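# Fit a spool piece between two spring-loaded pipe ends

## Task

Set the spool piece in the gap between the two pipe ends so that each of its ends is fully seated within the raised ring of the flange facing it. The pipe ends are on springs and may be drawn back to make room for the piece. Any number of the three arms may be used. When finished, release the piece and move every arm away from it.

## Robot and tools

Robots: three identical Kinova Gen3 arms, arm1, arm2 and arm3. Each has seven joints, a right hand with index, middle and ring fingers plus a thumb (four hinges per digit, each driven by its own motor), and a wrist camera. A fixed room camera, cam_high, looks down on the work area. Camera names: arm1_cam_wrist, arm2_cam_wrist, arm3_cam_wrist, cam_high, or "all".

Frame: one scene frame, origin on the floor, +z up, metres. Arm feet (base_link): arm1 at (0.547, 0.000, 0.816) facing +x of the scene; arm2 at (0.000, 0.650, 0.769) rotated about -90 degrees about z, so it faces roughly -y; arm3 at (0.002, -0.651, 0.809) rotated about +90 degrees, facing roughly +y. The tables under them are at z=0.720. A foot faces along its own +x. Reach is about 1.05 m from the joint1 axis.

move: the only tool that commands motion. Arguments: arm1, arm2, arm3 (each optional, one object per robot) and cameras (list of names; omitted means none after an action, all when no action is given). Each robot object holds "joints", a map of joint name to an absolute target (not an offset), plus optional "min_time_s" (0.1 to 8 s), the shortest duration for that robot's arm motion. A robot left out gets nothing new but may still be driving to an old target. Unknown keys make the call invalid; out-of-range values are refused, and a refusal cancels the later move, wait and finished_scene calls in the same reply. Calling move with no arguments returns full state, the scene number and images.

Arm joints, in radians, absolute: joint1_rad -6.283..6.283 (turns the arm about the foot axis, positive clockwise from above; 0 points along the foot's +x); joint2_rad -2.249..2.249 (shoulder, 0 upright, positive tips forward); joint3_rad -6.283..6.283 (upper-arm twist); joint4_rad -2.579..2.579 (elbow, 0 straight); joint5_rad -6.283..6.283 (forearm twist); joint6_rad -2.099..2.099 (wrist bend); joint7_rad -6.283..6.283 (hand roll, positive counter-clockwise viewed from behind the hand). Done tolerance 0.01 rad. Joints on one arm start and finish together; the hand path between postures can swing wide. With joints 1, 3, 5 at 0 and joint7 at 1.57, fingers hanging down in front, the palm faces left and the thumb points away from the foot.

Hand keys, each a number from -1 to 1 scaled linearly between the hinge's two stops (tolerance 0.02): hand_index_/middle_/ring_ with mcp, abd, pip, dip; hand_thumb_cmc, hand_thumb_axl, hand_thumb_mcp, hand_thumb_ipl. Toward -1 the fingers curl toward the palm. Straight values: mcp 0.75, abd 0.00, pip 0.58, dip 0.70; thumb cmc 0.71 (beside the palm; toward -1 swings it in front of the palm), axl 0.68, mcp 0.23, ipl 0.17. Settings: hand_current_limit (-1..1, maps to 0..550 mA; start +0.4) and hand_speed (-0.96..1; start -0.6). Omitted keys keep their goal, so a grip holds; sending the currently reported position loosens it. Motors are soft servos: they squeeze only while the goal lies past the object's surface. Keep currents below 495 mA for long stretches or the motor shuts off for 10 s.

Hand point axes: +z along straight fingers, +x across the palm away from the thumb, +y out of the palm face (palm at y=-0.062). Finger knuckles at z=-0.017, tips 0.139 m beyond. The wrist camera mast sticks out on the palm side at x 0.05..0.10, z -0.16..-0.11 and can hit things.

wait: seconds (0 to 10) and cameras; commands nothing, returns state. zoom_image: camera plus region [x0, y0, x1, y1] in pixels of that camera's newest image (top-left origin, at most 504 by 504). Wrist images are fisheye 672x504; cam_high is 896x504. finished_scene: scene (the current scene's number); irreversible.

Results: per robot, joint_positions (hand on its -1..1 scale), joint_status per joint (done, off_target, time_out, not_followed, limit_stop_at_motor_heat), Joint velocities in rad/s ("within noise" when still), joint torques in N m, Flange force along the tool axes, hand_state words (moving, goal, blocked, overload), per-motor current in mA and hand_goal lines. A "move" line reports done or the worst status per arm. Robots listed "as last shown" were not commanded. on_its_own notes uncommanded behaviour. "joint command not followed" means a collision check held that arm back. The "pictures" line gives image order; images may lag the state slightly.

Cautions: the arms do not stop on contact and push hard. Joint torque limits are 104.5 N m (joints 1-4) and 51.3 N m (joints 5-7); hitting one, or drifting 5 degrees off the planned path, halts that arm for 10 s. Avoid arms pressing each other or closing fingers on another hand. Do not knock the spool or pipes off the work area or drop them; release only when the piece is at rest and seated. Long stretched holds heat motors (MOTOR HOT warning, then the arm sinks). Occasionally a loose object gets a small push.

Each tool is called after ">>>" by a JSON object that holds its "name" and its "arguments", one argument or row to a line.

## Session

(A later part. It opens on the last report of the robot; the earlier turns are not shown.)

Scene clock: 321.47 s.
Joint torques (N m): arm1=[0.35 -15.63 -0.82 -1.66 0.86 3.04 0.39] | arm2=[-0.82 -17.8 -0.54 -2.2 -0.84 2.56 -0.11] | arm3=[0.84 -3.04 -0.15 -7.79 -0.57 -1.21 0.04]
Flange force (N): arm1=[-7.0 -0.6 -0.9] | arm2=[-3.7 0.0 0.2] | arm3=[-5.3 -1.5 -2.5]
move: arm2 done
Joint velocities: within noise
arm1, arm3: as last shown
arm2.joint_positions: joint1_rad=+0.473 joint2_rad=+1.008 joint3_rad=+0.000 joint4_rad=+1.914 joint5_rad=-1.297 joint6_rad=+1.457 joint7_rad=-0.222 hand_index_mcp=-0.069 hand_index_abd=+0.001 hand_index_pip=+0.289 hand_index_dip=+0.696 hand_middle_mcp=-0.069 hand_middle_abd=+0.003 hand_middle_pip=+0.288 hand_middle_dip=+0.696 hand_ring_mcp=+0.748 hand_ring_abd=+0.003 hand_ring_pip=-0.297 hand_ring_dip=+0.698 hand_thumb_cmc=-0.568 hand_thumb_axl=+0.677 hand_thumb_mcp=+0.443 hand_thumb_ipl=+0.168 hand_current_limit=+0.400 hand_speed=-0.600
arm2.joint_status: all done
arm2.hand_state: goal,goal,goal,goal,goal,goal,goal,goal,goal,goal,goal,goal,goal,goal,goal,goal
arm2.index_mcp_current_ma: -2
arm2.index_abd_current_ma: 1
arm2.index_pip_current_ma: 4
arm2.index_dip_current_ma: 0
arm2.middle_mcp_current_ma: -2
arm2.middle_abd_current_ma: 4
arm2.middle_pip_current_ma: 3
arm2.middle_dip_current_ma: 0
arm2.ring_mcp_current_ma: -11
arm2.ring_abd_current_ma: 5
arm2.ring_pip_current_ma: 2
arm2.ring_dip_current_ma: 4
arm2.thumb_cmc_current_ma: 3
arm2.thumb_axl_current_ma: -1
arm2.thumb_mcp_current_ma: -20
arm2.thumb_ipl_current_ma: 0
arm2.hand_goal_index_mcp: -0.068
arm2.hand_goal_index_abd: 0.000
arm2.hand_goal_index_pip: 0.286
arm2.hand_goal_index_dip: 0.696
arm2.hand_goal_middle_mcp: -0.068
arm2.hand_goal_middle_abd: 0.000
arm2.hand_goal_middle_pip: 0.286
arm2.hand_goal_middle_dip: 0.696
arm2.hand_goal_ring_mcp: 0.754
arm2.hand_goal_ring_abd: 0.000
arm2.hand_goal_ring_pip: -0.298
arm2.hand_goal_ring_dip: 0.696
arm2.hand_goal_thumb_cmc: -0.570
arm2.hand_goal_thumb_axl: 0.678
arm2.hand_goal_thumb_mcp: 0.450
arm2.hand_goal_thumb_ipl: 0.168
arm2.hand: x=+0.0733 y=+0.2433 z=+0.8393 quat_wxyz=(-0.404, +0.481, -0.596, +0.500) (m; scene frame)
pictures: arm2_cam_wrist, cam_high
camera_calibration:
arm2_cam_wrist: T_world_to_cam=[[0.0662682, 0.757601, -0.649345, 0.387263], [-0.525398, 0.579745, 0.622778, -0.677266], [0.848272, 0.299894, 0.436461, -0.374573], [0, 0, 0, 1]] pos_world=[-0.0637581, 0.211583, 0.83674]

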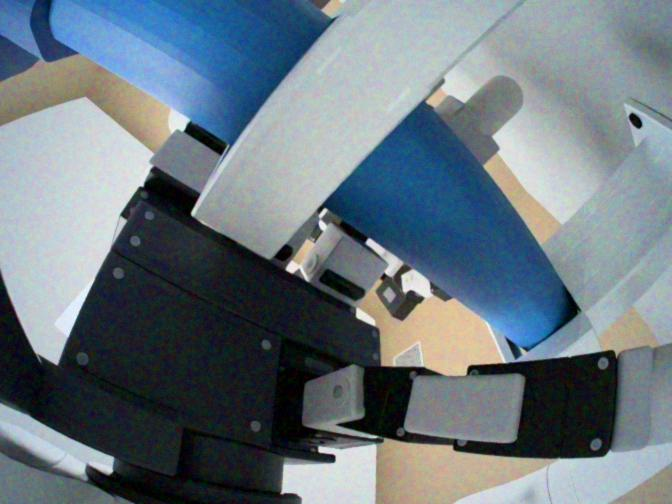

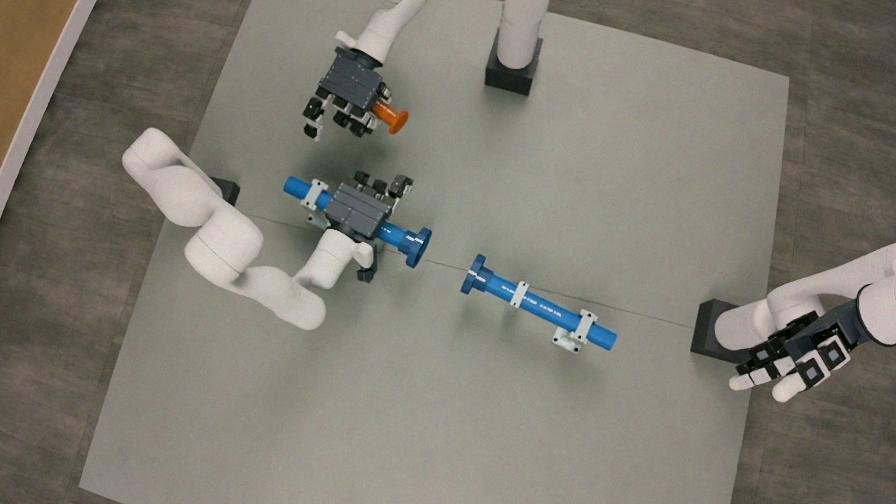

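>>> {"name": "move", "arguments": {
  "arm2": {"joints":{"joint1_rad":0.4726,"joint2_rad":1.0520,"joint3_rad":0,"joint4_rad":1.8997,"joint5_rad":-1.3010,"joint6_rad":1.4488,"joint7_rad":-0.1926},"min_time_s":2},
  "cameras": ["arm2_cam_wrist"]
}}

Scene clock: 333.80 s.
Joint torques (N m): arm1=[0.41 -15.61 -0.75 -1.62 0.81 3 0.34] | arm2=[-0.83 -18.06 -0.57 -1.93 -0.76 2.51 -0.11] | arm3=[0.86 -3.03 -0.14 -7.85 -0.6 -1.21 0.06]
Flange force (N): arm1=[-7.1 -0.5 -0.9] | arm2=[-3.5 0.0 0.2] | arm3=[-5.2 -1.4 -2.2]
move: arm2 done
Joint velocities: within noise
arm1, arm3: as last shown
arm2.joint_positions: joint1_rad=+0.473 joint2_rad=+1.052 joint3_rad=+0.000 joint4_rad=+1.900 joint5_rad=-1.301 joint6_rad=+1.449 joint7_rad=-0.193 hand_index_mcp=-0.069 hand_index_abd=+0.001 hand_index_pip=+0.289 hand_index_dip=+0.696 hand_middle_mcp=-0.069 hand_middle_abd=+0.003 hand_middle_pip=+0.288 hand_middle_dip=+0.696 hand_ring_mcp=+0.748 hand_ring_abd=+0.003 hand_ring_pip=-0.297 hand_ring_dip=+0.698 hand_thumb_cmc=-0.568 hand_thumb_axl=+0.677 hand_thumb_mcp=+0.443 hand_thumb_ipl=+0.168 hand_current_limit=+0.400 hand_speed=-0.600
arm2.joint_status: all done
arm2.hand_state: goal,goal,goal,goal,goal,goal,goal,goal,goal,goal,goal,goal,goal,goal,goal,goal
arm2.index_mcp_current_ma: -2
arm2.index_abd_current_ma: 1
arm2.index_pip_current_ma: 4
arm2.index_dip_current_ma: 0
arm2.middle_mcp_current_ma: -2
arm2.middle_abd_current_ma: 4
arm2.middle_pip_current_ma: 3
arm2.middle_dip_current_ma: 0
arm2.ring_mcp_current_ma: -11
arm2.ring_abd_current_ma: 5
arm2.ring_pip_current_ma: 2
arm2.ring_dip_current_ma: 4
arm2.thumb_cmc_current_ma: 3
arm2.thumb_axl_current_ma: -1
arm2.thumb_mcp_current_ma: -20
arm2.thumb_ipl_current_ma: 0
arm2.hand_goal_index_mcp: -0.068
arm2.hand_goal_index_abd: 0.000
arm2.hand_goal_index_pip: 0.286
arm2.hand_goal_index_dip: 0.696
arm2.hand_goal_middle_mcp: -0.068
arm2.hand_goal_middle_abd: 0.000
arm2.hand_goal_middle_pip: 0.286
arm2.hand_goal_middle_dip: 0.696
arm2.hand_goal_ring_mcp: 0.754
arm2.hand_goal_ring_abd: 0.000
arm2.hand_goal_ring_pip: -0.298
arm2.hand_goal_ring_dip: 0.696
arm2.hand_goal_thumb_cmc: -0.570
arm2.hand_goal_thumb_axl: 0.678
arm2.hand_goal_thumb_mcp: 0.450
arm2.hand_goal_thumb_ipl: 0.168
arm2.hand: x=+0.0732 y=+0.2429 z=+0.8214 quat_wxyz=(-0.404, +0.481, -0.596, +0.500) (m; scene frame)
pictures: arm2_cam_wrist
camera_calibration:
arm2_cam_wrist: T_world_to_cam=[[0.0665001, 0.757517, -0.64942, 0.376048], [-0.525388, 0.579908, 0.622636, -0.665908], [0.84826, 0.299792, 0.436554, -0.366526], [0, 0, 0, 1]] pos_world=[-0.0639574, 0.211183, 0.818839]

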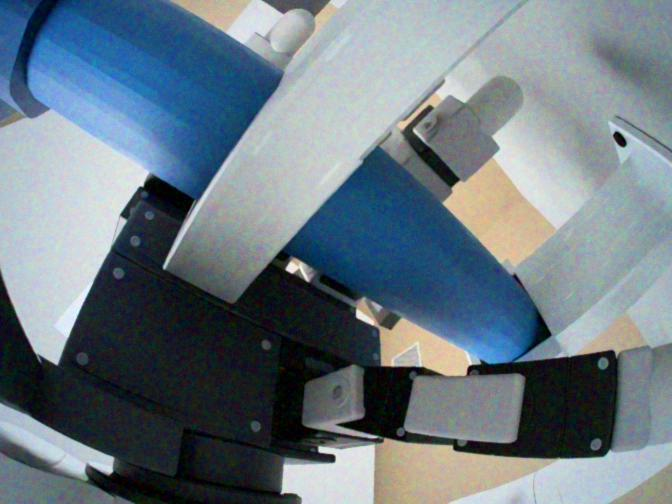

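>>> {"name": "move", "arguments": {
  "arm2": {"joints":{"joint1_rad":0.4726,"joint2_rad":1.0718,"joint3_rad":0,"joint4_rad":1.8935,"joint5_rad":-1.3026,"joint6_rad":1.4452,"joint7_rad":-0.1795},"min_time_s":2},
  "cameras": ["arm2_cam_wrist","cam_high"]
}}

Scene clock: 338.17 s.
Joint torques (N m): arm1=[0.33 -15.61 -0.86 -1.59 0.86 3.05 0.39] | arm2=[-0.89 -18.14 -0.64 -1.82 -0.71 2.58 -0.15] | arm3=[0.82 -3.04 -0.11 -7.9 -0.6 -1.2 0.02]
Flange force (N): arm1=[-6.7 -0.7 -1.0] | arm2=[-3.7 0.0 0.2] | arm3=[-5.1 -1.4 -2.0]
move: arm2 done
Joint velocities: within noise
arm1, arm3: as last shown
arm2.joint_positions: joint1_rad=+0.473 joint2_rad=+1.072 joint3_rad=+0.000 joint4_rad=+1.893 joint5_rad=-1.303 joint6_rad=+1.445 joint7_rad=-0.180 hand_index_mcp=-0.069 hand_index_abd=+0.001 hand_index_pip=+0.289 hand_index_dip=+0.696 hand_middle_mcp=-0.069 hand_middle_abd=+0.003 hand_middle_pip=+0.288 hand_middle_dip=+0.696 hand_ring_mcp=+0.748 hand_ring_abd=+0.003 hand_ring_pip=-0.297 hand_ring_dip=+0.698 hand_thumb_cmc=-0.568 hand_thumb_axl=+0.677 hand_thumb_mcp=+0.443 hand_thumb_ipl=+0.168 hand_current_limit=+0.400 hand_speed=-0.600
arm2.joint_status: all done
arm2.hand_state: goal,goal,goal,goal,goal,goal,goal,goal,goal,goal,goal,goal,goal,goal,goal,goal
arm2.index_mcp_current_ma: -2
arm2.index_abd_current_ma: 1
arm2.index_pip_current_ma: 4
arm2.index_dip_current_ma: 0
arm2.middle_mcp_current_ma: -2
arm2.middle_abd_current_ma: 4
arm2.middle_pip_current_ma: 3
arm2.middle_dip_current_ma: 0
arm2.ring_mcp_current_ma: -11
arm2.ring_abd_current_ma: 5
arm2.ring_pip_current_ma: 2
arm2.ring_dip_current_ma: 4
arm2.thumb_cmc_current_ma: 3
arm2.thumb_axl_current_ma: -1
arm2.thumb_mcp_current_ma: -20
arm2.thumb_ipl_current_ma: 0
arm2.hand_goal_index_mcp: -0.068
arm2.hand_goal_index_abd: 0.000
arm2.hand_goal_index_pip: 0.286
arm2.hand_goal_index_dip: 0.696
arm2.hand_goal_middle_mcp: -0.068
arm2.hand_goal_middle_abd: 0.000
arm2.hand_goal_middle_pip: 0.286
arm2.hand_goal_middle_dip: 0.696
arm2.hand_goal_ring_mcp: 0.754
arm2.hand_goal_ring_abd: 0.000
arm2.hand_goal_ring_pip: -0.298
arm2.hand_goal_ring_dip: 0.696
arm2.hand_goal_thumb_cmc: -0.570
arm2.hand_goal_thumb_axl: 0.678
arm2.hand_goal_thumb_mcp: 0.450
arm2.hand_goal_thumb_ipl: 0.168
arm2.hand: x=+0.0732 y=+0.2430 z=+0.8134 quat_wxyz=(-0.404, +0.481, -0.596, +0.500) (m; scene frame)
pictures: arm2_cam_wrist, cam_high
camera_calibration:
arm2_cam_wrist: T_world_to_cam=[[0.0663718, 0.75758, -0.649359, 0.370643], [-0.525344, 0.579819, 0.622755, -0.660998], [0.848297, 0.299804, 0.436474, -0.362955], [0, 0, 0, 1]] pos_world=[-0.0639576, 0.211283, 0.81074]

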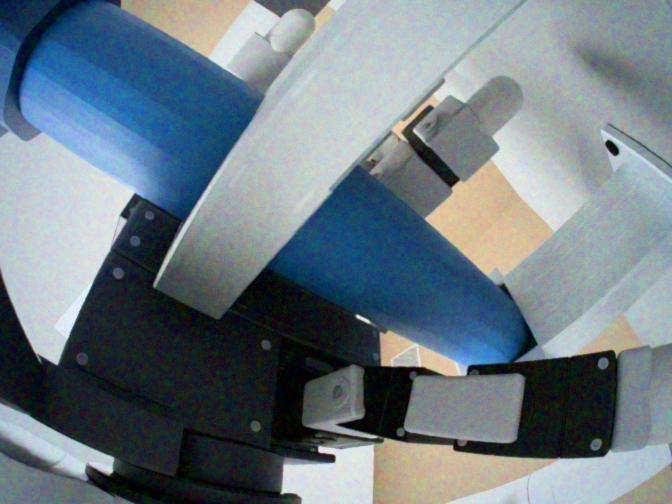

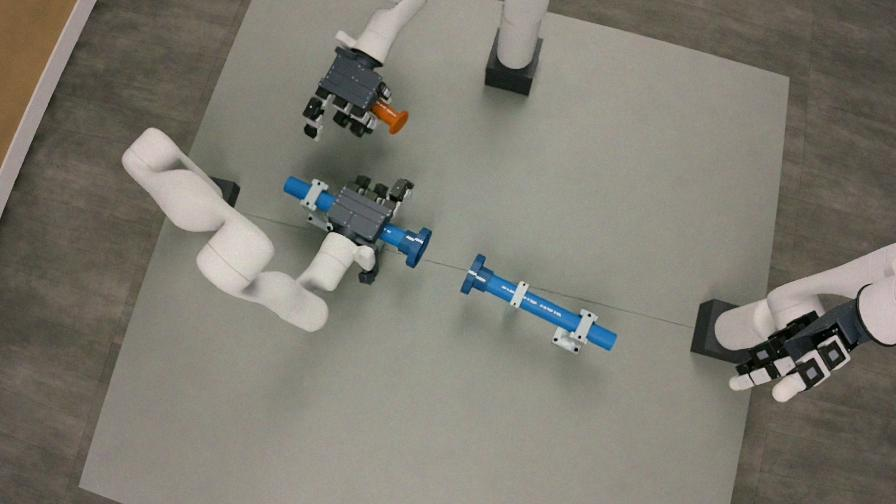

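>>> {"name": "move", "arguments": {
  "arm2": {"joints":{"hand_current_limit":0.75,"hand_index_mcp":-0.6,"hand_middle_mcp":-0.6,"hand_index_pip":-0.6,"hand_middle_pip":-0.6,"hand_index_dip":-0.1,"hand_middle_dip":-0.1}},
  "cameras": ["arm2_cam_wrist"]
}}

Scene clock: 359.17 s.
Joint torques (N m): arm1=[0.26 -15.63 -0.83 -1.61 0.81 3.03 0.38] | arm2=[1.82 -28.22 -3.21 -2 -1.64 8.18 -0.77] | arm3=[0.8 -2.96 -0.08 -7.88 -0.59 -1.21 0.05]
Flange force (N): arm1=[-6.7 -0.5 -1.2] | arm2=[-3.9 26.4 11.5] | arm3=[-5.0 -1.2 -2.0]
move: arm2 off_target
Joint velocities: within noise
arm1: as last shown
arm2.joint_positions: joint1_rad=+0.473 joint2_rad=+1.072 joint3_rad=+0.000 joint4_rad=+1.893 joint5_rad=-1.303 joint6_rad=+1.445 joint7_rad=-0.179 hand_index_mcp=-0.418 hand_index_abd=-0.003 hand_index_pip=-0.162 hand_index_dip=-0.047 hand_middle_mcp=-0.413 hand_middle_abd=-0.002 hand_middle_pip=-0.176 hand_middle_dip=-0.045 hand_ring_mcp=+0.748 hand_ring_abd=+0.003 hand_ring_pip=-0.297 hand_ring_dip=+0.698 hand_thumb_cmc=-0.568 hand_thumb_axl=+0.677 hand_thumb_mcp=+0.443 hand_thumb_ipl=+0.168 hand_current_limit=+0.750 hand_speed=-0.600
arm2.joint_status: hand_index_mcp off_target (ended at -0.418, target -0.600); hand_index_pip off_target (ended at -0.162, target -0.600); hand_index_dip off_target (ended at -0.047, target -0.100); hand_middle_mcp off_target (ended at -0.413, target -0.600); hand_middle_pip off_target (ended at -0.176, target -0.600); hand_middle_dip off_target (ended at -0.045, target -0.100); the others done
arm2.hand_state: blocked,goal,blocked,blocked,blocked,goal,blocked,blocked,goal,goal,goal,goal,goal,goal,goal,goal
arm2.index_mcp_current_ma: 481
arm2.index_abd_current_ma: -4
arm2.index_pip_current_ma: 481
arm2.index_dip_current_ma: 171
arm2.middle_mcp_current_ma: 481
arm2.middle_abd_current_ma: -2
arm2.middle_pip_current_ma: 481
arm2.middle_dip_current_ma: 179
arm2.ring_mcp_current_ma: -12
arm2.ring_abd_current_ma: 5
arm2.ring_pip_current_ma: 2
arm2.ring_dip_current_ma: 3
arm2.thumb_cmc_current_ma: 3
arm2.thumb_axl_current_ma: -1
arm2.thumb_mcp_current_ma: -19
arm2.thumb_ipl_current_ma: 0
arm2.hand_goal_index_mcp: -0.600
arm2.hand_goal_index_abd: 0.000
arm2.hand_goal_index_pip: -0.600
arm2.hand_goal_index_dip: -0.100
arm2.hand_goal_middle_mcp: -0.600
arm2.hand_goal_middle_abd: 0.000
arm2.hand_goal_middle_pip: -0.600
arm2.hand_goal_middle_dip: -0.100
arm2.hand_goal_ring_mcp: 0.754
arm2.hand_goal_ring_abd: 0.000
arm2.hand_goal_ring_pip: -0.298
arm2.hand_goal_ring_dip: 0.696
arm2.hand_goal_thumb_cmc: -0.570
arm2.hand_goal_thumb_axl: 0.678
arm2.hand_goal_thumb_mcp: 0.450
arm2.hand_goal_thumb_ipl: 0.168
arm2.hand: x=+0.0732 y=+0.2430 z=+0.8133 quat_wxyz=(-0.404, +0.481, -0.596, +0.500) (m; scene frame)
arm3.joint_positions: joint1_rad=-0.643 joint2_rad=-0.379 joint3_rad=-0.038 joint4_rad=+1.318 joint5_rad=-0.095 joint6_rad=+1.901 joint7_rad=+1.595 hand_index_mcp=+0.753 hand_index_abd=+0.000 hand_index_pip=+0.577 hand_index_dip=+0.696 hand_middle_mcp=+0.753 hand_middle_abd=+0.000 hand_middle_pip=+0.577 hand_middle_dip=+0.696 hand_ring_mcp=+0.753 hand_ring_abd=+0.000 hand_ring_pip=+0.577 hand_ring_dip=+0.696 hand_thumb_cmc=+0.714 hand_thumb_axl=+0.677 hand_thumb_mcp=+0.224 hand_thumb_ipl=+0.168 hand_current_limit=+0.400 hand_speed=-0.600
arm3.joint_status: not commanded
arm3.hand_state: goal,goal,goal,goal,goal,goal,goal,goal,goal,goal,goal,goal,goal,goal,goal,goal
arm3.index_mcp_current_ma: 0
arm3.index_abd_current_ma: 0
arm3.index_pip_current_ma: 0
arm3.index_dip_current_ma: 0
arm3.middle_mcp_current_ma: 0
arm3.middle_abd_current_ma: 0
arm3.middle_pip_current_ma: 0
arm3.middle_dip_current_ma: 0
arm3.ring_mcp_current_ma: 0
arm3.ring_abd_current_ma: 0
arm3.ring_pip_current_ma: 0
arm3.ring_dip_current_ma: 0
arm3.thumb_cmc_current_ma: 0
arm3.thumb_axl_current_ma: 0
arm3.thumb_mcp_current_ma: -1
arm3.thumb_ipl_current_ma: 0
arm3.hand_goal_index_mcp: 0.754
arm3.hand_goal_index_abd: 0.000
arm3.hand_goal_index_pip: 0.576
arm3.hand_goal_index_dip: 0.696
arm3.hand_goal_middle_mcp: 0.754
arm3.hand_goal_middle_abd: 0.000
arm3.hand_goal_middle_pip: 0.576
arm3.hand_goal_middle_dip: 0.696
arm3.hand_goal_ring_mcp: 0.754
arm3.hand_goal_ring_abd: 0.000
arm3.hand_goal_ring_pip: 0.576
arm3.hand_goal_ring_dip: 0.696
arm3.hand_goal_thumb_cmc: 0.714
arm3.hand_goal_thumb_axl: 0.678
arm3.hand_goal_thumb_mcp: 0.226
arm3.hand_goal_thumb_ipl: 0.168
arm3.hand: x=-0.1943 y=-0.5452 z=+1.3944 quat_wxyz=(+0.036, -0.900, +0.408, +0.148) (m; scene frame)
pictures: arm2_cam_wrist
camera_calibration:
arm2_cam_wrist: T_world_to_cam=[[0.0663718, 0.75758, -0.649359, 0.370643], [-0.525344, 0.579819, 0.622755, -0.660998], [0.848297, 0.299804, 0.436474, -0.362955], [0, 0, 0, 1]] pos_world=[-0.0639576, 0.211283, 0.81074]

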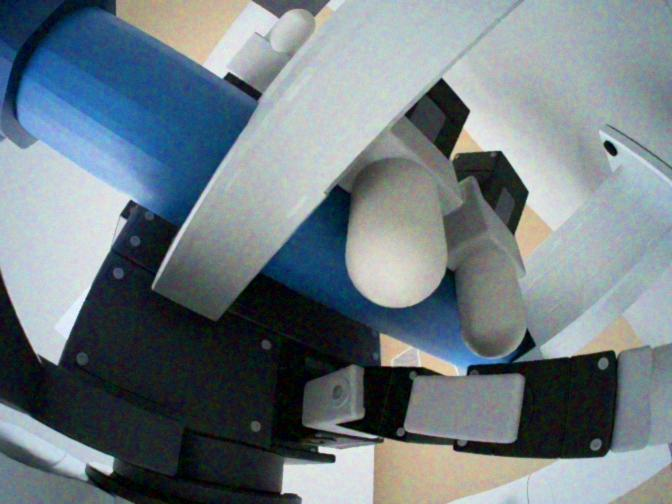

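>>> {"name": "move", "arguments": {
  "arm2": {"joints":{"joint1_rad":0.4785,"joint2_rad":1.0679,"joint3_rad":0,"joint4_rad":1.9259,"joint5_rad":-1.3005,"joint6_rad":1.4385,"joint7_rad":-0.1516},"min_time_s":2},
  "cameras": ["arm2_cam_wrist","cam_high"]
}}

>>> {"name": "zoom_image", "arguments": {
  "camera": "cam_high",
  "region": [390, 210, 510, 310]
}}

Scene clock: 367.40 s.
Joint torques (N m): arm1=[0.37 -15.65 -0.83 -1.59 0.88 3.06 0.35] | arm2=[-0.01 -24.96 -3.72 5.08 2.82 9.38 -1.69] | arm3=[0.83 -3 -0.1 -7.83 -0.59 -1.22 0.03]
Flange force (N): arm1=[-7.0 -0.5 -0.8] | arm2=[12.6 27.9 13.0] | arm3=[-5.1 -1.3 -2.3]
move: arm2 done
Joint velocities: within noise
arm1, arm3: as last shown
arm2.joint_positions: joint1_rad=+0.479 joint2_rad=+1.068 joint3_rad=+0.000 joint4_rad=+1.926 joint5_rad=-1.300 joint6_rad=+1.438 joint7_rad=-0.152 hand_index_mcp=-0.416 hand_index_abd=-0.012 hand_index_pip=-0.162 hand_index_dip=-0.047 hand_middle_mcp=-0.409 hand_middle_abd=-0.011 hand_middle_pip=-0.176 hand_middle_dip=-0.045 hand_ring_mcp=+0.748 hand_ring_abd=+0.003 hand_ring_pip=-0.297 hand_ring_dip=+0.698 hand_thumb_cmc=-0.568 hand_thumb_axl=+0.677 hand_thumb_mcp=+0.443 hand_thumb_ipl=+0.168 hand_current_limit=+0.750 hand_speed=-0.600
arm2.joint_status: all done
arm2.hand_state: blocked,goal,blocked,blocked,blocked,goal,blocked,blocked,goal,goal,goal,goal,goal,goal,goal,goal
arm2.index_mcp_current_ma: 481
arm2.index_abd_current_ma: -23
arm2.index_pip_current_ma: 481
arm2.index_dip_current_ma: 170
arm2.middle_mcp_current_ma: 481
arm2.middle_abd_current_ma: -20
arm2.middle_pip_current_ma: 481
arm2.middle_dip_current_ma: 179
arm2.ring_mcp_current_ma: -12
arm2.ring_abd_current_ma: 5
arm2.ring_pip_current_ma: 2
arm2.ring_dip_current_ma: 3
arm2.thumb_cmc_current_ma: 3
arm2.thumb_axl_current_ma: -1
arm2.thumb_mcp_current_ma: -19
arm2.thumb_ipl_current_ma: 0
arm2.hand_goal_index_mcp: -0.600
arm2.hand_goal_index_abd: 0.000
arm2.hand_goal_index_pip: -0.600
arm2.hand_goal_index_dip: -0.100
arm2.hand_goal_middle_mcp: -0.600
arm2.hand_goal_middle_abd: 0.000
arm2.hand_goal_middle_pip: -0.600
arm2.hand_goal_middle_dip: -0.100
arm2.hand_goal_ring_mcp: 0.754
arm2.hand_goal_ring_abd: 0.000
arm2.hand_goal_ring_pip: -0.298
arm2.hand_goal_ring_dip: 0.696
arm2.hand_goal_thumb_cmc: -0.570
arm2.hand_goal_thumb_axl: 0.678
arm2.hand_goal_thumb_mcp: 0.450
arm2.hand_goal_thumb_ipl: 0.168
arm2.hand: x=+0.0752 y=+0.2528 z=+0.8133 quat_wxyz=(-0.404, +0.481, -0.596, +0.500) (m; scene frame)
pictures: arm2_cam_wrist, cam_high
camera_calibration:
arm2_cam_wrist: T_world_to_cam=[[0.06656, 0.75764, -0.64927, 0.362929], [-0.525298, 0.579842, 0.622772, -0.665651], [0.848311, 0.299608, 0.436581, -0.367748], [0, 0, 0, 1]] pos_world=[-0.0618569, 0.221184, 0.81074]

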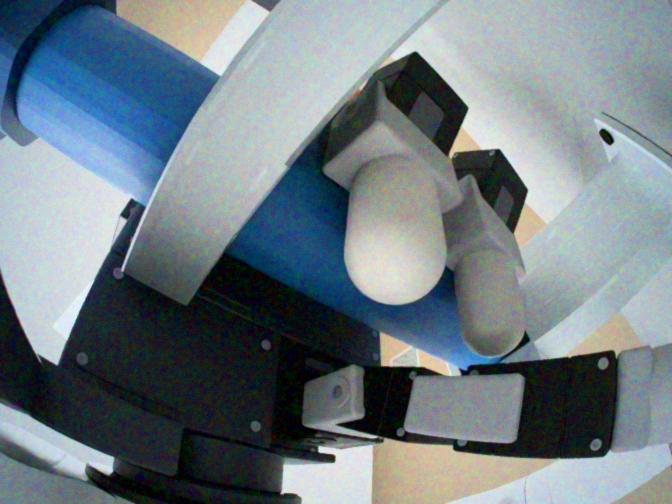

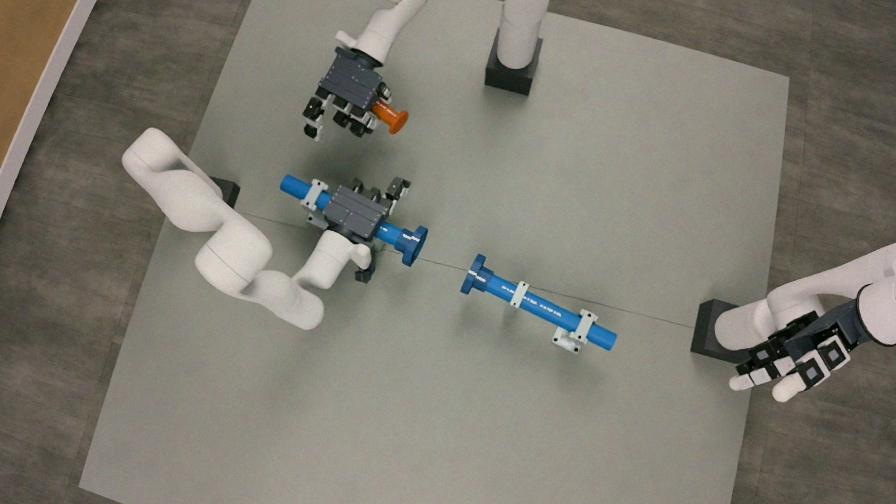

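Scaled by 4.200 from the camera's 896x504 image, which has a finer 1280x720 frame.

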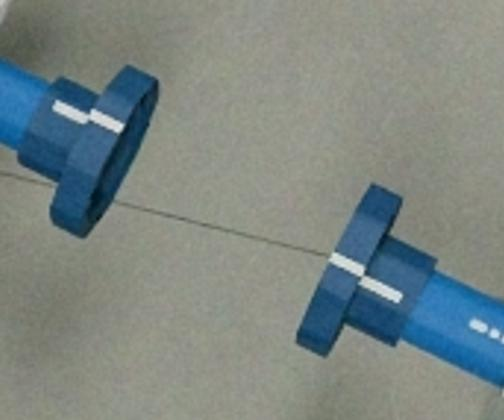

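>>> {"name": "move", "arguments": {
  "arm2": {"joints":{"joint1_rad":0.4843,"joint2_rad":1.0640,"joint3_rad":0,"joint4_rad":1.9583,"joint5_rad":-1.2984,"joint6_rad":1.4317,"joint7_rad":-0.1236},"min_time_s":2},
  "cameras": ["cam_high"]
}}

>>> {"name": "zoom_image", "arguments": {
  "camera": "cam_high",
  "region": [390, 210, 510, 310]
}}

Scene clock: 372.87 s.
Joint torques (N m): arm1=[0.37 -15.67 -0.76 -1.61 0.78 3.05 0.36] | arm2=[-1.43 -23.96 -4.85 6.77 3.29 9.76 -1.95] | arm3=[0.87 -3.08 -0.17 -7.79 -0.63 -1.22 0.07]
Flange force (N): arm1=[-6.9 -0.4 -1.0] | arm2=[14.3 29.1 9.9] | arm3=[-5.4 -1.5 -2.5]
move: arm2 done
Joint velocities: within noise
arm1, arm3: as last shown
arm2.joint_positions: joint1_rad=+0.484 joint2_rad=+1.064 joint3_rad=+0.000 joint4_rad=+1.958 joint5_rad=-1.298 joint6_rad=+1.432 joint7_rad=-0.124 hand_index_mcp=-0.414 hand_index_abd=-0.018 hand_index_pip=-0.162 hand_index_dip=-0.050 hand_middle_mcp=-0.406 hand_middle_abd=-0.016 hand_middle_pip=-0.176 hand_middle_dip=-0.046 hand_ring_mcp=+0.748 hand_ring_abd=+0.003 hand_ring_pip=-0.297 hand_ring_dip=+0.698 hand_thumb_cmc=-0.568 hand_thumb_axl=+0.677 hand_thumb_mcp=+0.443 hand_thumb_ipl=+0.168 hand_current_limit=+0.750 hand_speed=-0.600
arm2.joint_status: all done
arm2.hand_state: blocked,goal,blocked,blocked,blocked,goal,blocked,blocked,goal,goal,goal,goal,goal,goal,goal,goal
arm2.index_mcp_current_ma: 481
arm2.index_abd_current_ma: -37
arm2.index_pip_current_ma: 481
arm2.index_dip_current_ma: 159
arm2.middle_mcp_current_ma: 481
arm2.middle_abd_current_ma: -32
arm2.middle_pip_current_ma: 481
arm2.middle_dip_current_ma: 174
arm2.ring_mcp_current_ma: -12
arm2.ring_abd_current_ma: 4
arm2.ring_pip_current_ma: 2
arm2.ring_dip_current_ma: 3
arm2.thumb_cmc_current_ma: 3
arm2.thumb_axl_current_ma: -1
arm2.thumb_mcp_current_ma: -19
arm2.thumb_ipl_current_ma: 0
arm2.hand_goal_index_mcp: -0.600
arm2.hand_goal_index_abd: 0.000
arm2.hand_goal_index_pip: -0.600
arm2.hand_goal_index_dip: -0.100
arm2.hand_goal_middle_mcp: -0.600
arm2.hand_goal_middle_abd: 0.000
arm2.hand_goal_middle_pip: -0.600
arm2.hand_goal_middle_dip: -0.100
arm2.hand_goal_ring_mcp: 0.754
arm2.hand_goal_ring_abd: 0.000
arm2.hand_goal_ring_pip: -0.298
arm2.hand_goal_ring_dip: 0.696
arm2.hand_goal_thumb_cmc: -0.570
arm2.hand_goal_thumb_axl: 0.678
arm2.hand_goal_thumb_mcp: 0.450
arm2.hand_goal_thumb_ipl: 0.168
arm2.hand: x=+0.0775 y=+0.2627 z=+0.8135 quat_wxyz=(-0.404, +0.481, -0.596, +0.500) (m; scene frame)
pictures: cam_high

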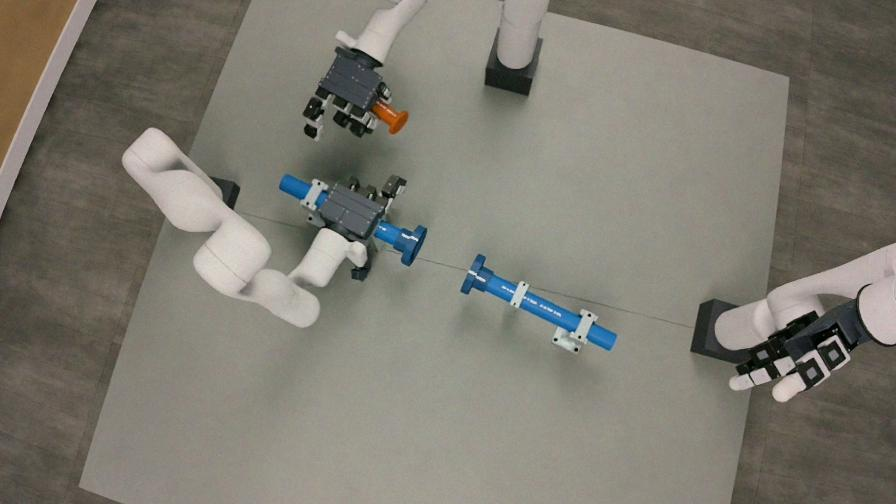

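Scaled by 4.200 from the camera's 896x504 image, which has a finer 1280x720 frame.

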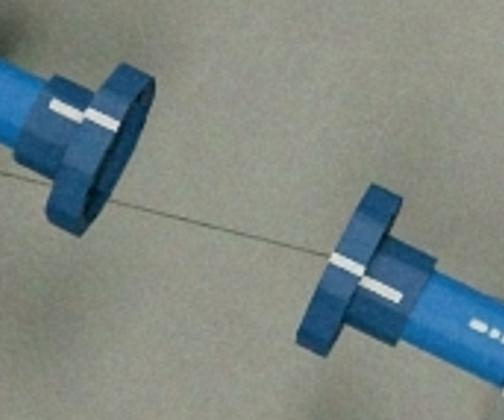

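>>> {"name": "move", "arguments": {
  "arm2": {"joints":{"joint1_rad":0.4785,"joint2_rad":1.0679,"joint3_rad":0,"joint4_rad":1.9259,"joint5_rad":-1.3005,"joint6_rad":1.4385,"joint7_rad":-0.1516},"min_time_s":2},
  "cameras": ["cam_high"]
}}

>>> {"name": "zoom_image", "arguments": {
  "camera": "cam_high",
  "region": [390, 210, 510, 310]
}}

Scene clock: 390.27 s.
Joint torques (N m): arm1=[0.36 -15.58 -0.82 -1.5 0.91 3.06 0.38] | arm2=[0.52 -26.17 -3.66 -2.11 -1.9 7.33 -0.57] | arm3=[0.9 -3 -0.1 -7.84 -0.6 -1.2 0.06]
Flange force (N): arm1=[-6.6 -0.8 -0.6] | arm2=[-6.1 22.1 6.8] | arm3=[-5.1 -1.2 -2.2]
move: arm2 done
Joint velocities: within noise
arm1, arm3: as last shown
arm2.joint_positions: joint1_rad=+0.479 joint2_rad=+1.068 joint3_rad=+0.000 joint4_rad=+1.926 joint5_rad=-1.301 joint6_rad=+1.438 joint7_rad=-0.152 hand_index_mcp=-0.413 hand_index_abd=-0.003 hand_index_pip=-0.162 hand_index_dip=-0.050 hand_middle_mcp=-0.405 hand_middle_abd=-0.003 hand_middle_pip=-0.176 hand_middle_dip=-0.046 hand_ring_mcp=+0.748 hand_ring_abd=+0.003 hand_ring_pip=-0.297 hand_ring_dip=+0.698 hand_thumb_cmc=-0.568 hand_thumb_axl=+0.677 hand_thumb_mcp=+0.443 hand_thumb_ipl=+0.168 hand_current_limit=+0.750 hand_speed=-0.600
arm2.joint_status: all done
arm2.hand_state: blocked,goal,blocked,blocked,blocked,goal,blocked,blocked,goal,goal,goal,goal,goal,goal,goal,goal
arm2.index_mcp_current_ma: 481
arm2.index_abd_current_ma: -4
arm2.index_pip_current_ma: 481
arm2.index_dip_current_ma: 159
arm2.middle_mcp_current_ma: 481
arm2.middle_abd_current_ma: -3
arm2.middle_pip_current_ma: 481
arm2.middle_dip_current_ma: 174
arm2.ring_mcp_current_ma: -12
arm2.ring_abd_current_ma: 4
arm2.ring_pip_current_ma: 2
arm2.ring_dip_current_ma: 3
arm2.thumb_cmc_current_ma: 3
arm2.thumb_axl_current_ma: -1
arm2.thumb_mcp_current_ma: -19
arm2.thumb_ipl_current_ma: 0
arm2.hand_goal_index_mcp: -0.600
arm2.hand_goal_index_abd: 0.000
arm2.hand_goal_index_pip: -0.600
arm2.hand_goal_index_dip: -0.100
arm2.hand_goal_middle_mcp: -0.600
arm2.hand_goal_middle_abd: 0.000
arm2.hand_goal_middle_pip: -0.600
arm2.hand_goal_middle_dip: -0.100
arm2.hand_goal_ring_mcp: 0.754
arm2.hand_goal_ring_abd: 0.000
arm2.hand_goal_ring_pip: -0.298
arm2.hand_goal_ring_dip: 0.696
arm2.hand_goal_thumb_cmc: -0.570
arm2.hand_goal_thumb_axl: 0.678
arm2.hand_goal_thumb_mcp: 0.450
arm2.hand_goal_thumb_ipl: 0.168
arm2.hand: x=+0.0752 y=+0.2528 z=+0.8133 quat_wxyz=(-0.404, +0.481, -0.596, +0.500) (m; scene frame)
pictures: cam_high

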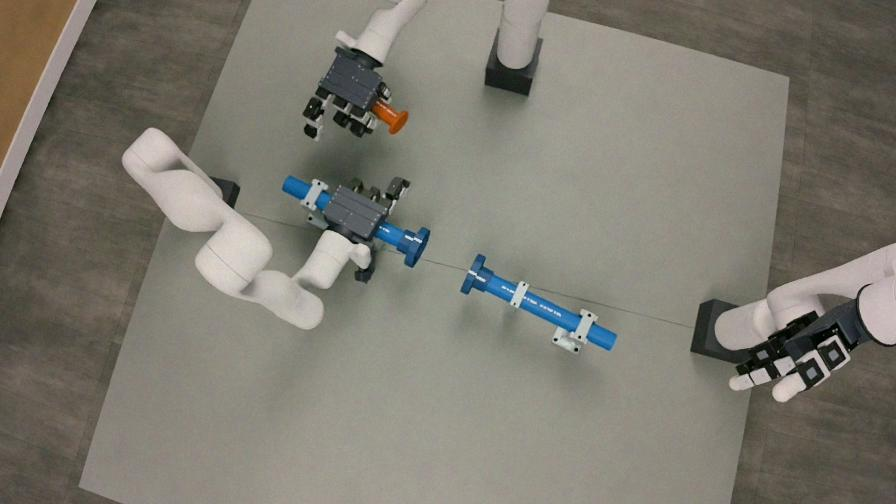

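Scaled by 4.200 from the camera's 896x504 image, which has a finer 1280x720 frame.

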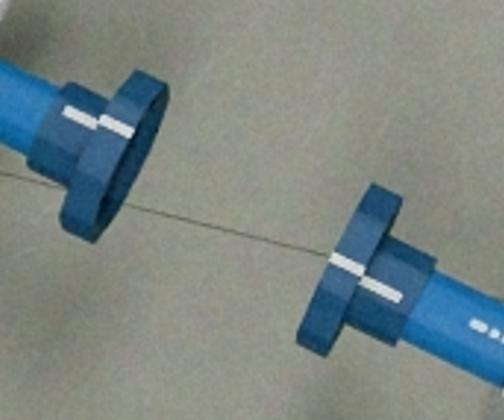

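>>> {"name": "move", "arguments": {
  "arm2": {"joints":{"hand_index_mcp":-0.068,"hand_middle_mcp":-0.068,"hand_index_pip":0.285,"hand_middle_pip":0.285,"hand_index_dip":0.696,"hand_middle_dip":0.696}},
  "arm3": {"joints":{"joint1_rad":-0.2346,"joint2_rad":1.1497,"joint3_rad":0,"joint4_rad":0.4580,"joint5_rad":-0.001,"joint6_rad":1.5340,"joint7_rad":2.7245,"hand_index_pip":-0.737,"hand_middle_pip":-0.737,"hand_ring_pip":-0.737,"hand_index_dip":-0.03,"hand_middle_dip":-0.03,"hand_ring_dip":-0.03},"min_time_s":6},
  "cameras": ["arm3_cam_wrist","cam_high"]
}}

Scene clock: 484.13 s.
Joint torques (N m): arm1=[0.3 -15.67 -0.85 -1.57 0.87 3.02 0.37] | arm2=[-0.9 -17.87 -0.59 -1.65 -0.66 2.53 -0.13] | arm3=[0.96 -27.59 0.15 -8.47 -0.42 -0.2 0.06]
Flange force (N): arm1=[-6.8 -0.3 -1.0] | arm2=[-3.9 -0.1 0.2] | arm3=no reading
move: arm2 done; arm3 done
Joint velocities: within noise
arm1.joint_positions: joint1_rad=+1.295 joint2_rad=+0.942 joint3_rad=+0.000 joint4_rad=+2.457 joint5_rad=-2.140 joint6_rad=+1.459 joint7_rad=+0.223 hand_index_mcp=-0.395 hand_index_abd=-0.010 hand_index_pip=+0.393 hand_index_dip=+0.535 hand_middle_mcp=-0.430 hand_middle_abd=-0.003 hand_middle_pip=+0.386 hand_middle_dip=+0.531 hand_ring_mcp=+0.747 hand_ring_abd=+0.003 hand_ring_pip=-0.300 hand_ring_dip=+0.696 hand_thumb_cmc=-0.549 hand_thumb_axl=+0.678 hand_thumb_mcp=+0.221 hand_thumb_ipl=+0.083 hand_current_limit=+0.400 hand_speed=-0.600
arm1.joint_status: not commanded
arm1.hand_state: blocked,goal,blocked,blocked,blocked,goal,blocked,blocked,goal,goal,goal,goal,blocked,goal,blocked,blocked
arm1.index_mcp_current_ma: 385
arm1.index_abd_current_ma: -12
arm1.index_pip_current_ma: 72
arm1.index_dip_current_ma: 81
arm1.middle_mcp_current_ma: 308
arm1.middle_abd_current_ma: -2
arm1.middle_pip_current_ma: 54
arm1.middle_dip_current_ma: 68
arm1.ring_mcp_current_ma: -10
arm1.ring_abd_current_ma: 2
arm1.ring_pip_current_ma: -1
arm1.ring_dip_current_ma: 0
arm1.thumb_cmc_current_ma: 42
arm1.thumb_axl_current_ma: 0
arm1.thumb_mcp_current_ma: 385
arm1.thumb_ipl_current_ma: 69
arm1.hand_goal_index_mcp: -0.520
arm1.hand_goal_index_abd: 0.000
arm1.hand_goal_index_pip: 0.360
arm1.hand_goal_index_dip: 0.500
arm1.hand_goal_middle_mcp: -0.520
arm1.hand_goal_middle_abd: 0.000
arm1.hand_goal_middle_pip: 0.360
arm1.hand_goal_middle_dip: 0.500
arm1.hand_goal_ring_mcp: 0.754
arm1.hand_goal_ring_abd: 0.000
arm1.hand_goal_ring_pip: -0.298
arm1.hand_goal_ring_dip: 0.696
arm1.hand_goal_thumb_cmc: -0.570
arm1.hand_goal_thumb_axl: 0.678
arm1.hand_goal_thumb_mcp: 0.110
arm1.hand_goal_thumb_ipl: 0.060
arm1.hand: x=+0.2355 y=+0.3085 z=+0.8819 quat_wxyz=(-0.484, +0.632, +0.480, -0.368) (m; scene frame)
arm2.joint_positions: joint1_rad=+0.479 joint2_rad=+1.068 joint3_rad=+0.000 joint4_rad=+1.926 joint5_rad=-1.301 joint6_rad=+1.438 joint7_rad=-0.152 hand_index_mcp=-0.075 hand_index_abd=-0.003 hand_index_pip=+0.283 hand_index_dip=+0.693 hand_middle_mcp=-0.076 hand_middle_abd=-0.003 hand_middle_pip=+0.283 hand_middle_dip=+0.693 hand_ring_mcp=+0.748 hand_ring_abd=+0.003 hand_ring_pip=-0.297 hand_ring_dip=+0.698 hand_thumb_cmc=-0.568 hand_thumb_axl=+0.677 hand_thumb_mcp=+0.443 hand_thumb_ipl=+0.168 hand_current_limit=+0.750 hand_speed=-0.600
arm2.joint_status: all done
arm2.hand_state: goal,goal,goal,goal,goal,goal,goal,goal,goal,goal,goal,goal,goal,goal,goal,goal
arm2.index_mcp_current_ma: -15
arm2.index_abd_current_ma: -4
arm2.index_pip_current_ma: -5
arm2.index_dip_current_ma: -4
arm2.middle_mcp_current_ma: -19
arm2.middle_abd_current_ma: -4
arm2.middle_pip_current_ma: -4
arm2.middle_dip_current_ma: -5
arm2.ring_mcp_current_ma: -13
arm2.ring_abd_current_ma: 4
arm2.ring_pip_current_ma: 2
arm2.ring_dip_current_ma: 3
arm2.thumb_cmc_current_ma: 3
arm2.thumb_axl_current_ma: -1
arm2.thumb_mcp_current_ma: -19
arm2.thumb_ipl_current_ma: 0
arm2.hand_goal_index_mcp: -0.068
arm2.hand_goal_index_abd: 0.000
arm2.hand_goal_index_pip: 0.286
arm2.hand_goal_index_dip: 0.696
arm2.hand_goal_middle_mcp: -0.068
arm2.hand_goal_middle_abd: 0.000
arm2.hand_goal_middle_pip: 0.286
arm2.hand_goal_middle_dip: 0.696
arm2.hand_goal_ring_mcp: 0.754
arm2.hand_goal_ring_abd: 0.000
arm2.hand_goal_ring_pip: -0.298
arm2.hand_goal_ring_dip: 0.696
arm2.hand_goal_thumb_cmc: -0.570
arm2.hand_goal_thumb_axl: 0.678
arm2.hand_goal_thumb_mcp: 0.450
arm2.hand_goal_thumb_ipl: 0.168
arm2.hand: x=+0.0752 y=+0.2528 z=+0.8133 quat_wxyz=(-0.404, +0.481, -0.596, +0.500) (m; scene frame)
arm3.joint_positions: joint1_rad=-0.235 joint2_rad=+1.150 joint3_rad=+0.000 joint4_rad=+0.458 joint5_rad=-0.001 joint6_rad=+1.534 joint7_rad=+2.725 hand_index_mcp=+0.753 hand_index_abd=+0.000 hand_index_pip=-0.728 hand_index_dip=-0.026 hand_middle_mcp=+0.753 hand_middle_abd=+0.000 hand_middle_pip=-0.729 hand_middle_dip=-0.027 hand_ring_mcp=+0.753 hand_ring_abd=+0.000 hand_ring_pip=-0.730 hand_ring_dip=-0.027 hand_thumb_cmc=+0.714 hand_thumb_axl=+0.677 hand_thumb_mcp=+0.224 hand_thumb_ipl=+0.168 hand_current_limit=+0.400 hand_speed=-0.600
arm3.joint_status: all done
arm3.hand_state: goal,goal,goal,goal,goal,goal,goal,goal,goal,goal,goal,goal,goal,goal,goal,goal
arm3.index_mcp_current_ma: 0
arm3.index_abd_current_ma: 0
arm3.index_pip_current_ma: 7
arm3.index_dip_current_ma: 2
arm3.middle_mcp_current_ma: 0
arm3.middle_abd_current_ma: 0
arm3.middle_pip_current_ma: 7
arm3.middle_dip_current_ma: 2
arm3.ring_mcp_current_ma: 0
arm3.ring_abd_current_ma: 0
arm3.ring_pip_current_ma: 5
arm3.ring_dip_current_ma: 2
arm3.thumb_cmc_current_ma: 0
arm3.thumb_axl_current_ma: 0
arm3.thumb_mcp_current_ma: -2
arm3.thumb_ipl_current_ma: 0
arm3.hand_goal_index_mcp: 0.754
arm3.hand_goal_index_abd: 0.000
arm3.hand_goal_index_pip: -0.736
arm3.hand_goal_index_dip: -0.030
arm3.hand_goal_middle_mcp: 0.754
arm3.hand_goal_middle_abd: 0.000
arm3.hand_goal_middle_pip: -0.736
arm3.hand_goal_middle_dip: -0.030
arm3.hand_goal_ring_mcp: 0.754
arm3.hand_goal_ring_abd: 0.000
arm3.hand_goal_ring_pip: -0.736
arm3.hand_goal_ring_dip: -0.030
arm3.hand_goal_thumb_cmc: 0.714
arm3.hand_goal_thumb_axl: 0.678
arm3.hand_goal_thumb_mcp: 0.226
arm3.hand_goal_thumb_ipl: 0.168
arm3.hand: x=-0.1567 y=-0.0403 z=+0.9516 quat_wxyz=(-0.001, -0.994, +0.106, +0.000) (m; scene frame)
pictures: arm3_cam_wrist, cam_high
camera_calibration:
arm3_cam_wrist: T_world_to_cam=[[-0.895247, -0.445298, -0.0155761, -0.107195], [-0.313494, 0.60465, 0.732202, -0.769256], [-0.31663, 0.660385, -0.680909, 0.746159], [0, 0, 0, 1]] pos_world=[-0.100866, -0.0753552, 1.06965]

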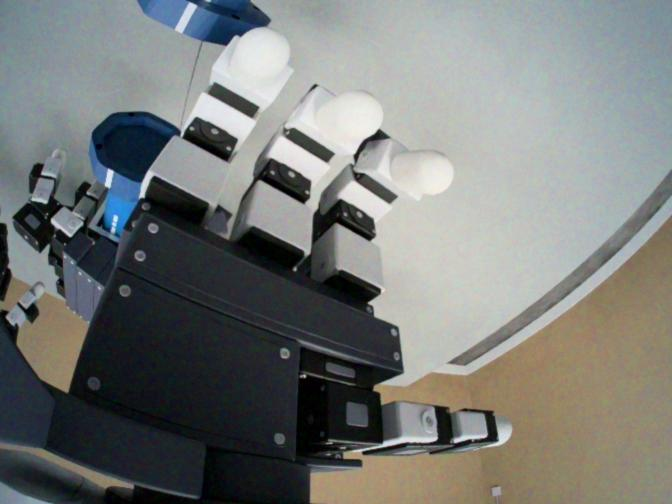

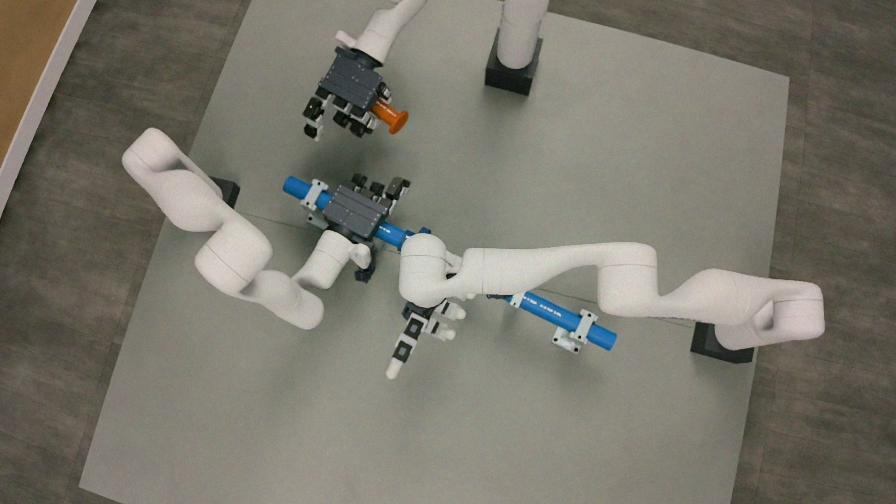

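>>> {"name": "move", "arguments": {
  "arm3": {"joints":{"joint1_rad":-0.2606,"joint2_rad":1.1964,"joint4_rad":0.3536,"joint6_rad":1.5898,"joint7_rad":2.6985},"min_time_s":1.5},
  "cameras": []
}}

>>> {"name": "move", "arguments": {
  "arm3": {"joints":{"joint1_rad":-0.2606,"joint2_rad":1.2870,"joint4_rad":0.5655,"joint6_rad":1.2874,"joint7_rad":2.6985},"min_time_s":2.5},
  "cameras": ["arm3_cam_wrist","cam_high"]
}}

Scene clock: 496.90 s.
Joint torques (N m): arm1=[0.38 -15.62 -0.87 -1.53 0.9 2.98 0.31] | arm2=[-0.87 -17.84 -0.66 -1.63 -0.61 2.54 -0.11] | arm3=[0.92 -28.02 0.11 -8.52 -0.41 -0.21 0.07]
Flange force (N): arm1=[-7.1 -0.3 -0.8] | arm2=[-3.7 -0.2 0.2] | arm3=no reading
move: arm3 done
Joint velocities: within noise
arm1, arm2: as last shown
arm3.joint_positions: joint1_rad=-0.261 joint2_rad=+1.196 joint3_rad=+0.000 joint4_rad=+0.354 joint5_rad=-0.001 joint6_rad=+1.590 joint7_rad=+2.699 hand_index_mcp=+0.753 hand_index_abd=+0.000 hand_index_pip=-0.728 hand_index_dip=-0.026 hand_middle_mcp=+0.753 hand_middle_abd=+0.000 hand_middle_pip=-0.729 hand_middle_dip=-0.027 hand_ring_mcp=+0.753 hand_ring_abd=+0.000 hand_ring_pip=-0.730 hand_ring_dip=-0.027 hand_thumb_cmc=+0.714 hand_thumb_axl=+0.677 hand_thumb_mcp=+0.224 hand_thumb_ipl=+0.168 hand_current_limit=+0.400 hand_speed=-0.600
arm3.joint_status: all done
arm3.hand_state: goal,goal,goal,goal,goal,goal,goal,goal,goal,goal,goal,goal,goal,goal,goal,goal
arm3.index_mcp_current_ma: 0
arm3.index_abd_current_ma: 0
arm3.index_pip_current_ma: 7
arm3.index_dip_current_ma: 2
arm3.middle_mcp_current_ma: 0
arm3.middle_abd_current_ma: 0
arm3.middle_pip_current_ma: 7
arm3.middle_dip_current_ma: 2
arm3.ring_mcp_current_ma: 0
arm3.ring_abd_current_ma: 0
arm3.ring_pip_current_ma: 5
arm3.ring_dip_current_ma: 2
arm3.thumb_cmc_current_ma: 0
arm3.thumb_axl_current_ma: 0
arm3.thumb_mcp_current_ma: -2
arm3.thumb_ipl_current_ma: 0
arm3.hand_goal_index_mcp: 0.754
arm3.hand_goal_index_abd: 0.000
arm3.hand_goal_index_pip: -0.736
arm3.hand_goal_index_dip: -0.030
arm3.hand_goal_middle_mcp: 0.754
arm3.hand_goal_middle_abd: 0.000
arm3.hand_goal_middle_pip: -0.736
arm3.hand_goal_middle_dip: -0.030
arm3.hand_goal_ring_mcp: 0.754
arm3.hand_goal_ring_abd: 0.000
arm3.hand_goal_ring_pip: -0.736
arm3.hand_goal_ring_dip: -0.030
arm3.hand_goal_thumb_cmc: 0.714
arm3.hand_goal_thumb_axl: 0.678
arm3.hand_goal_thumb_mcp: 0.226
arm3.hand_goal_thumb_ipl: 0.168
arm3.hand: x=-0.1765 y=-0.0354 z=+0.9514 quat_wxyz=(+0.000, -0.994, +0.106, +0.000) (m; scene frame)
pictures: none
No camera images: "cameras" was empty.

Scene clock: 499.70 s.
Joint torques (N m): arm1=[0.28 -15.58 -0.78 -1.63 0.87 3.04 0.35] | arm2=[-0.83 -17.81 -0.64 -1.62 -0.61 2.56 -0.14] | arm3=[0.94 -28.21 0.15 -8.16 -0.42 -0.18 0.06]
Flange force (N): arm1=[-7.0 -0.6 -1.0] | arm2=[-3.8 -0.2 0.3] | arm3=[-3.8 -5.4 1.8]
move: arm3 done
Joint velocities: within noise
arm1, arm2: as last shown
arm3.joint_positions: joint1_rad=-0.261 joint2_rad=+1.287 joint3_rad=+0.000 joint4_rad=+0.565 joint5_rad=-0.001 joint6_rad=+1.287 joint7_rad=+2.698 hand_index_mcp=+0.753 hand_index_abd=+0.000 hand_index_pip=-0.728 hand_index_dip=-0.026 hand_middle_mcp=+0.753 hand_middle_abd=+0.000 hand_middle_pip=-0.729 hand_middle_dip=-0.027 hand_ring_mcp=+0.753 hand_ring_abd=+0.000 hand_ring_pip=-0.730 hand_ring_dip=-0.027 hand_thumb_cmc=+0.714 hand_thumb_axl=+0.677 hand_thumb_mcp=+0.224 hand_thumb_ipl=+0.168 hand_current_limit=+0.400 hand_speed=-0.600
arm3.joint_status: all done
arm3.hand_state: goal,goal,goal,goal,goal,goal,goal,goal,goal,goal,goal,goal,goal,goal,goal,goal
arm3.index_mcp_current_ma: 0
arm3.index_abd_current_ma: 0
arm3.index_pip_current_ma: 7
arm3.index_dip_current_ma: 2
arm3.middle_mcp_current_ma: 0
arm3.middle_abd_current_ma: 0
arm3.middle_pip_current_ma: 7
arm3.middle_dip_current_ma: 2
arm3.ring_mcp_current_ma: 0
arm3.ring_abd_current_ma: 0
arm3.ring_pip_current_ma: 5
arm3.ring_dip_current_ma: 2
arm3.thumb_cmc_current_ma: 0
arm3.thumb_axl_current_ma: 0
arm3.thumb_mcp_current_ma: -2
arm3.thumb_ipl_current_ma: 0
arm3.hand_goal_index_mcp: 0.754
arm3.hand_goal_index_abd: 0.000
arm3.hand_goal_index_pip: -0.736
arm3.hand_goal_index_dip: -0.030
arm3.hand_goal_middle_mcp: 0.754
arm3.hand_goal_middle_abd: 0.000
arm3.hand_goal_middle_pip: -0.736
arm3.hand_goal_middle_dip: -0.030
arm3.hand_goal_ring_mcp: 0.754
arm3.hand_goal_ring_abd: 0.000
arm3.hand_goal_ring_pip: -0.736
arm3.hand_goal_ring_dip: -0.030
arm3.hand_goal_thumb_cmc: 0.714
arm3.hand_goal_thumb_axl: 0.678
arm3.hand_goal_thumb_mcp: 0.226
arm3.hand_goal_thumb_ipl: 0.168
arm3.hand: x=-0.1763 y=-0.0357 z=+0.8214 quat_wxyz=(+0.000, -0.994, +0.106, +0.000) (m; scene frame)
pictures: arm3_cam_wrist, cam_high
camera_calibration:
arm3_cam_wrist: T_world_to_cam=[[-0.895416, -0.444942, -0.0160309, -0.124332], [-0.313025, 0.60352, 0.733334, -0.683725], [-0.316616, 0.661657, -0.67968, 0.647426], [0, 0, 0, 1]] pos_world=[-0.120367, -0.0710528, 0.939448]

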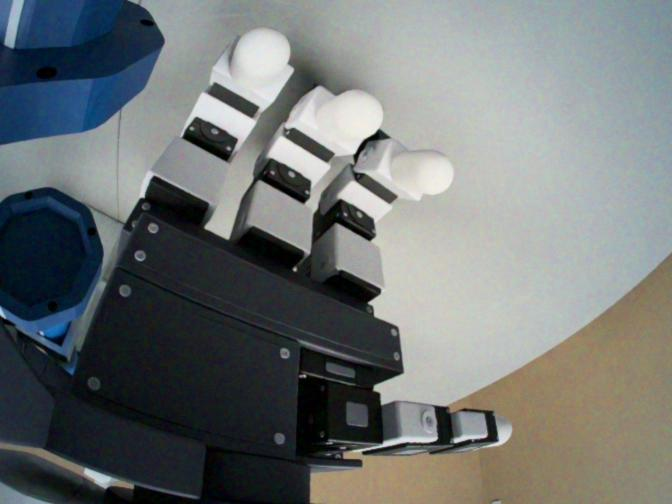

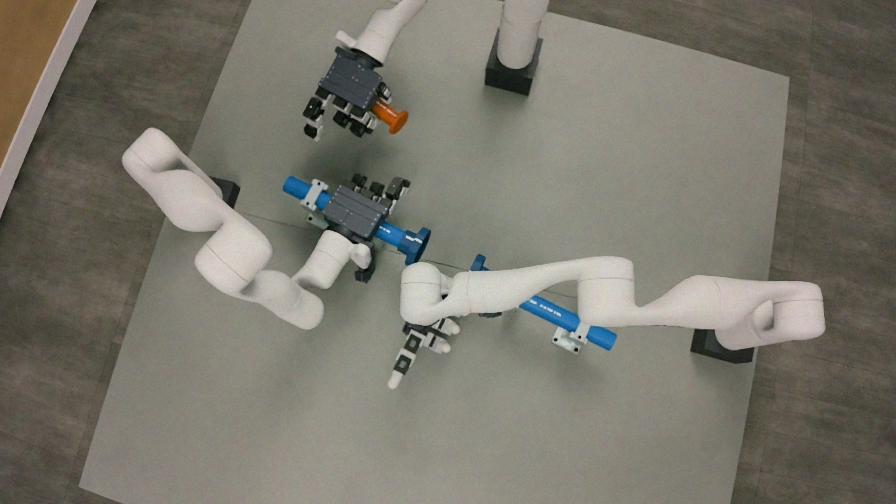

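>>> {"name": "move", "arguments": {
  "arm3": {"joints":{"joint1_rad":-0.2346,"joint2_rad":1.2559,"joint4_rad":0.6381,"joint6_rad":1.246,"joint7_rad":2.7245},"min_time_s":2},
  "cameras": ["arm3_cam_wrist"]
}}

Scene clock: 507.03 s.
Joint torques (N m): arm1=[0.31 -15.68 -0.83 -1.59 0.89 3.03 0.37] | arm2=[-0.84 -17.89 -0.65 -1.66 -0.64 2.56 -0.11] | arm3=[0.9 -27.94 0.19 -8.01 -0.41 -0.24 0.08]
Flange force (N): arm1=[-6.9 -0.3 -0.9] | arm2=[-3.8 -0.1 0.3] | arm3=[-3.6 -5.5 1.7]
move: arm3 done
Joint velocities: within noise
arm1, arm2: as last shown
arm3.joint_positions: joint1_rad=-0.235 joint2_rad=+1.256 joint3_rad=+0.000 joint4_rad=+0.638 joint5_rad=-0.001 joint6_rad=+1.246 joint7_rad=+2.725 hand_index_mcp=+0.753 hand_index_abd=+0.000 hand_index_pip=-0.728 hand_index_dip=-0.026 hand_middle_mcp=+0.753 hand_middle_abd=+0.000 hand_middle_pip=-0.729 hand_middle_dip=-0.027 hand_ring_mcp=+0.753 hand_ring_abd=+0.000 hand_ring_pip=-0.730 hand_ring_dip=-0.027 hand_thumb_cmc=+0.714 hand_thumb_axl=+0.677 hand_thumb_mcp=+0.224 hand_thumb_ipl=+0.168 hand_current_limit=+0.400 hand_speed=-0.600
arm3.joint_status: all done
arm3.hand_state: goal,goal,goal,goal,goal,goal,goal,goal,goal,goal,goal,goal,goal,goal,goal,goal
arm3.index_mcp_current_ma: 0
arm3.index_abd_current_ma: 0
arm3.index_pip_current_ma: 7
arm3.index_dip_current_ma: 2
arm3.middle_mcp_current_ma: 0
arm3.middle_abd_current_ma: 0
arm3.middle_pip_current_ma: 7
arm3.middle_dip_current_ma: 2
arm3.ring_mcp_current_ma: 0
arm3.ring_abd_current_ma: 0
arm3.ring_pip_current_ma: 5
arm3.ring_dip_current_ma: 2
arm3.thumb_cmc_current_ma: 0
arm3.thumb_axl_current_ma: 0
arm3.thumb_mcp_current_ma: -2
arm3.thumb_ipl_current_ma: 0
arm3.hand_goal_index_mcp: 0.754
arm3.hand_goal_index_abd: 0.000
arm3.hand_goal_index_pip: -0.736
arm3.hand_goal_index_dip: -0.030
arm3.hand_goal_middle_mcp: 0.754
arm3.hand_goal_middle_abd: 0.000
arm3.hand_goal_middle_pip: -0.736
arm3.hand_goal_middle_dip: -0.030
arm3.hand_goal_ring_mcp: 0.754
arm3.hand_goal_ring_abd: 0.000
arm3.hand_goal_ring_pip: -0.736
arm3.hand_goal_ring_dip: -0.030
arm3.hand_goal_thumb_cmc: 0.714
arm3.hand_goal_thumb_axl: 0.678
arm3.hand_goal_thumb_mcp: 0.226
arm3.hand_goal_thumb_ipl: 0.168
arm3.hand: x=-0.1567 y=-0.0400 z=+0.8215 quat_wxyz=(+0.000, -0.994, +0.106, +0.000) (m; scene frame)
pictures: arm3_cam_wrist
camera_calibration:
arm3_cam_wrist: T_world_to_cam=[[-0.895387, -0.444997, -0.0160973, -0.108634], [-0.313106, 0.60348, 0.733333, -0.675004], [-0.316616, 0.661657, -0.679679, 0.656477], [0, 0, 0, 1]] pos_world=[-0.100767, -0.0753529, 0.939447]

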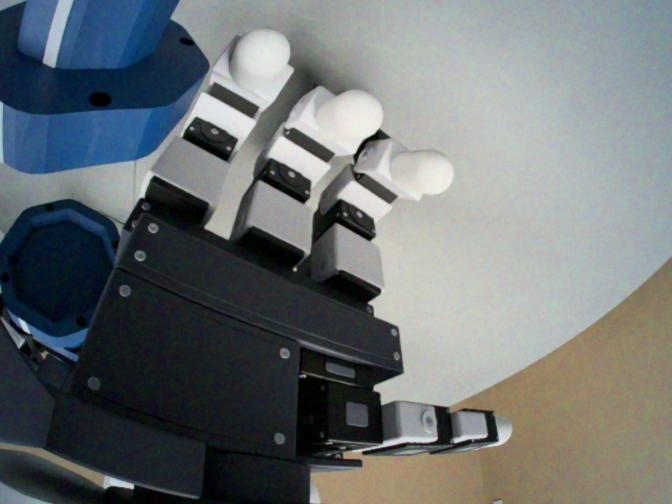

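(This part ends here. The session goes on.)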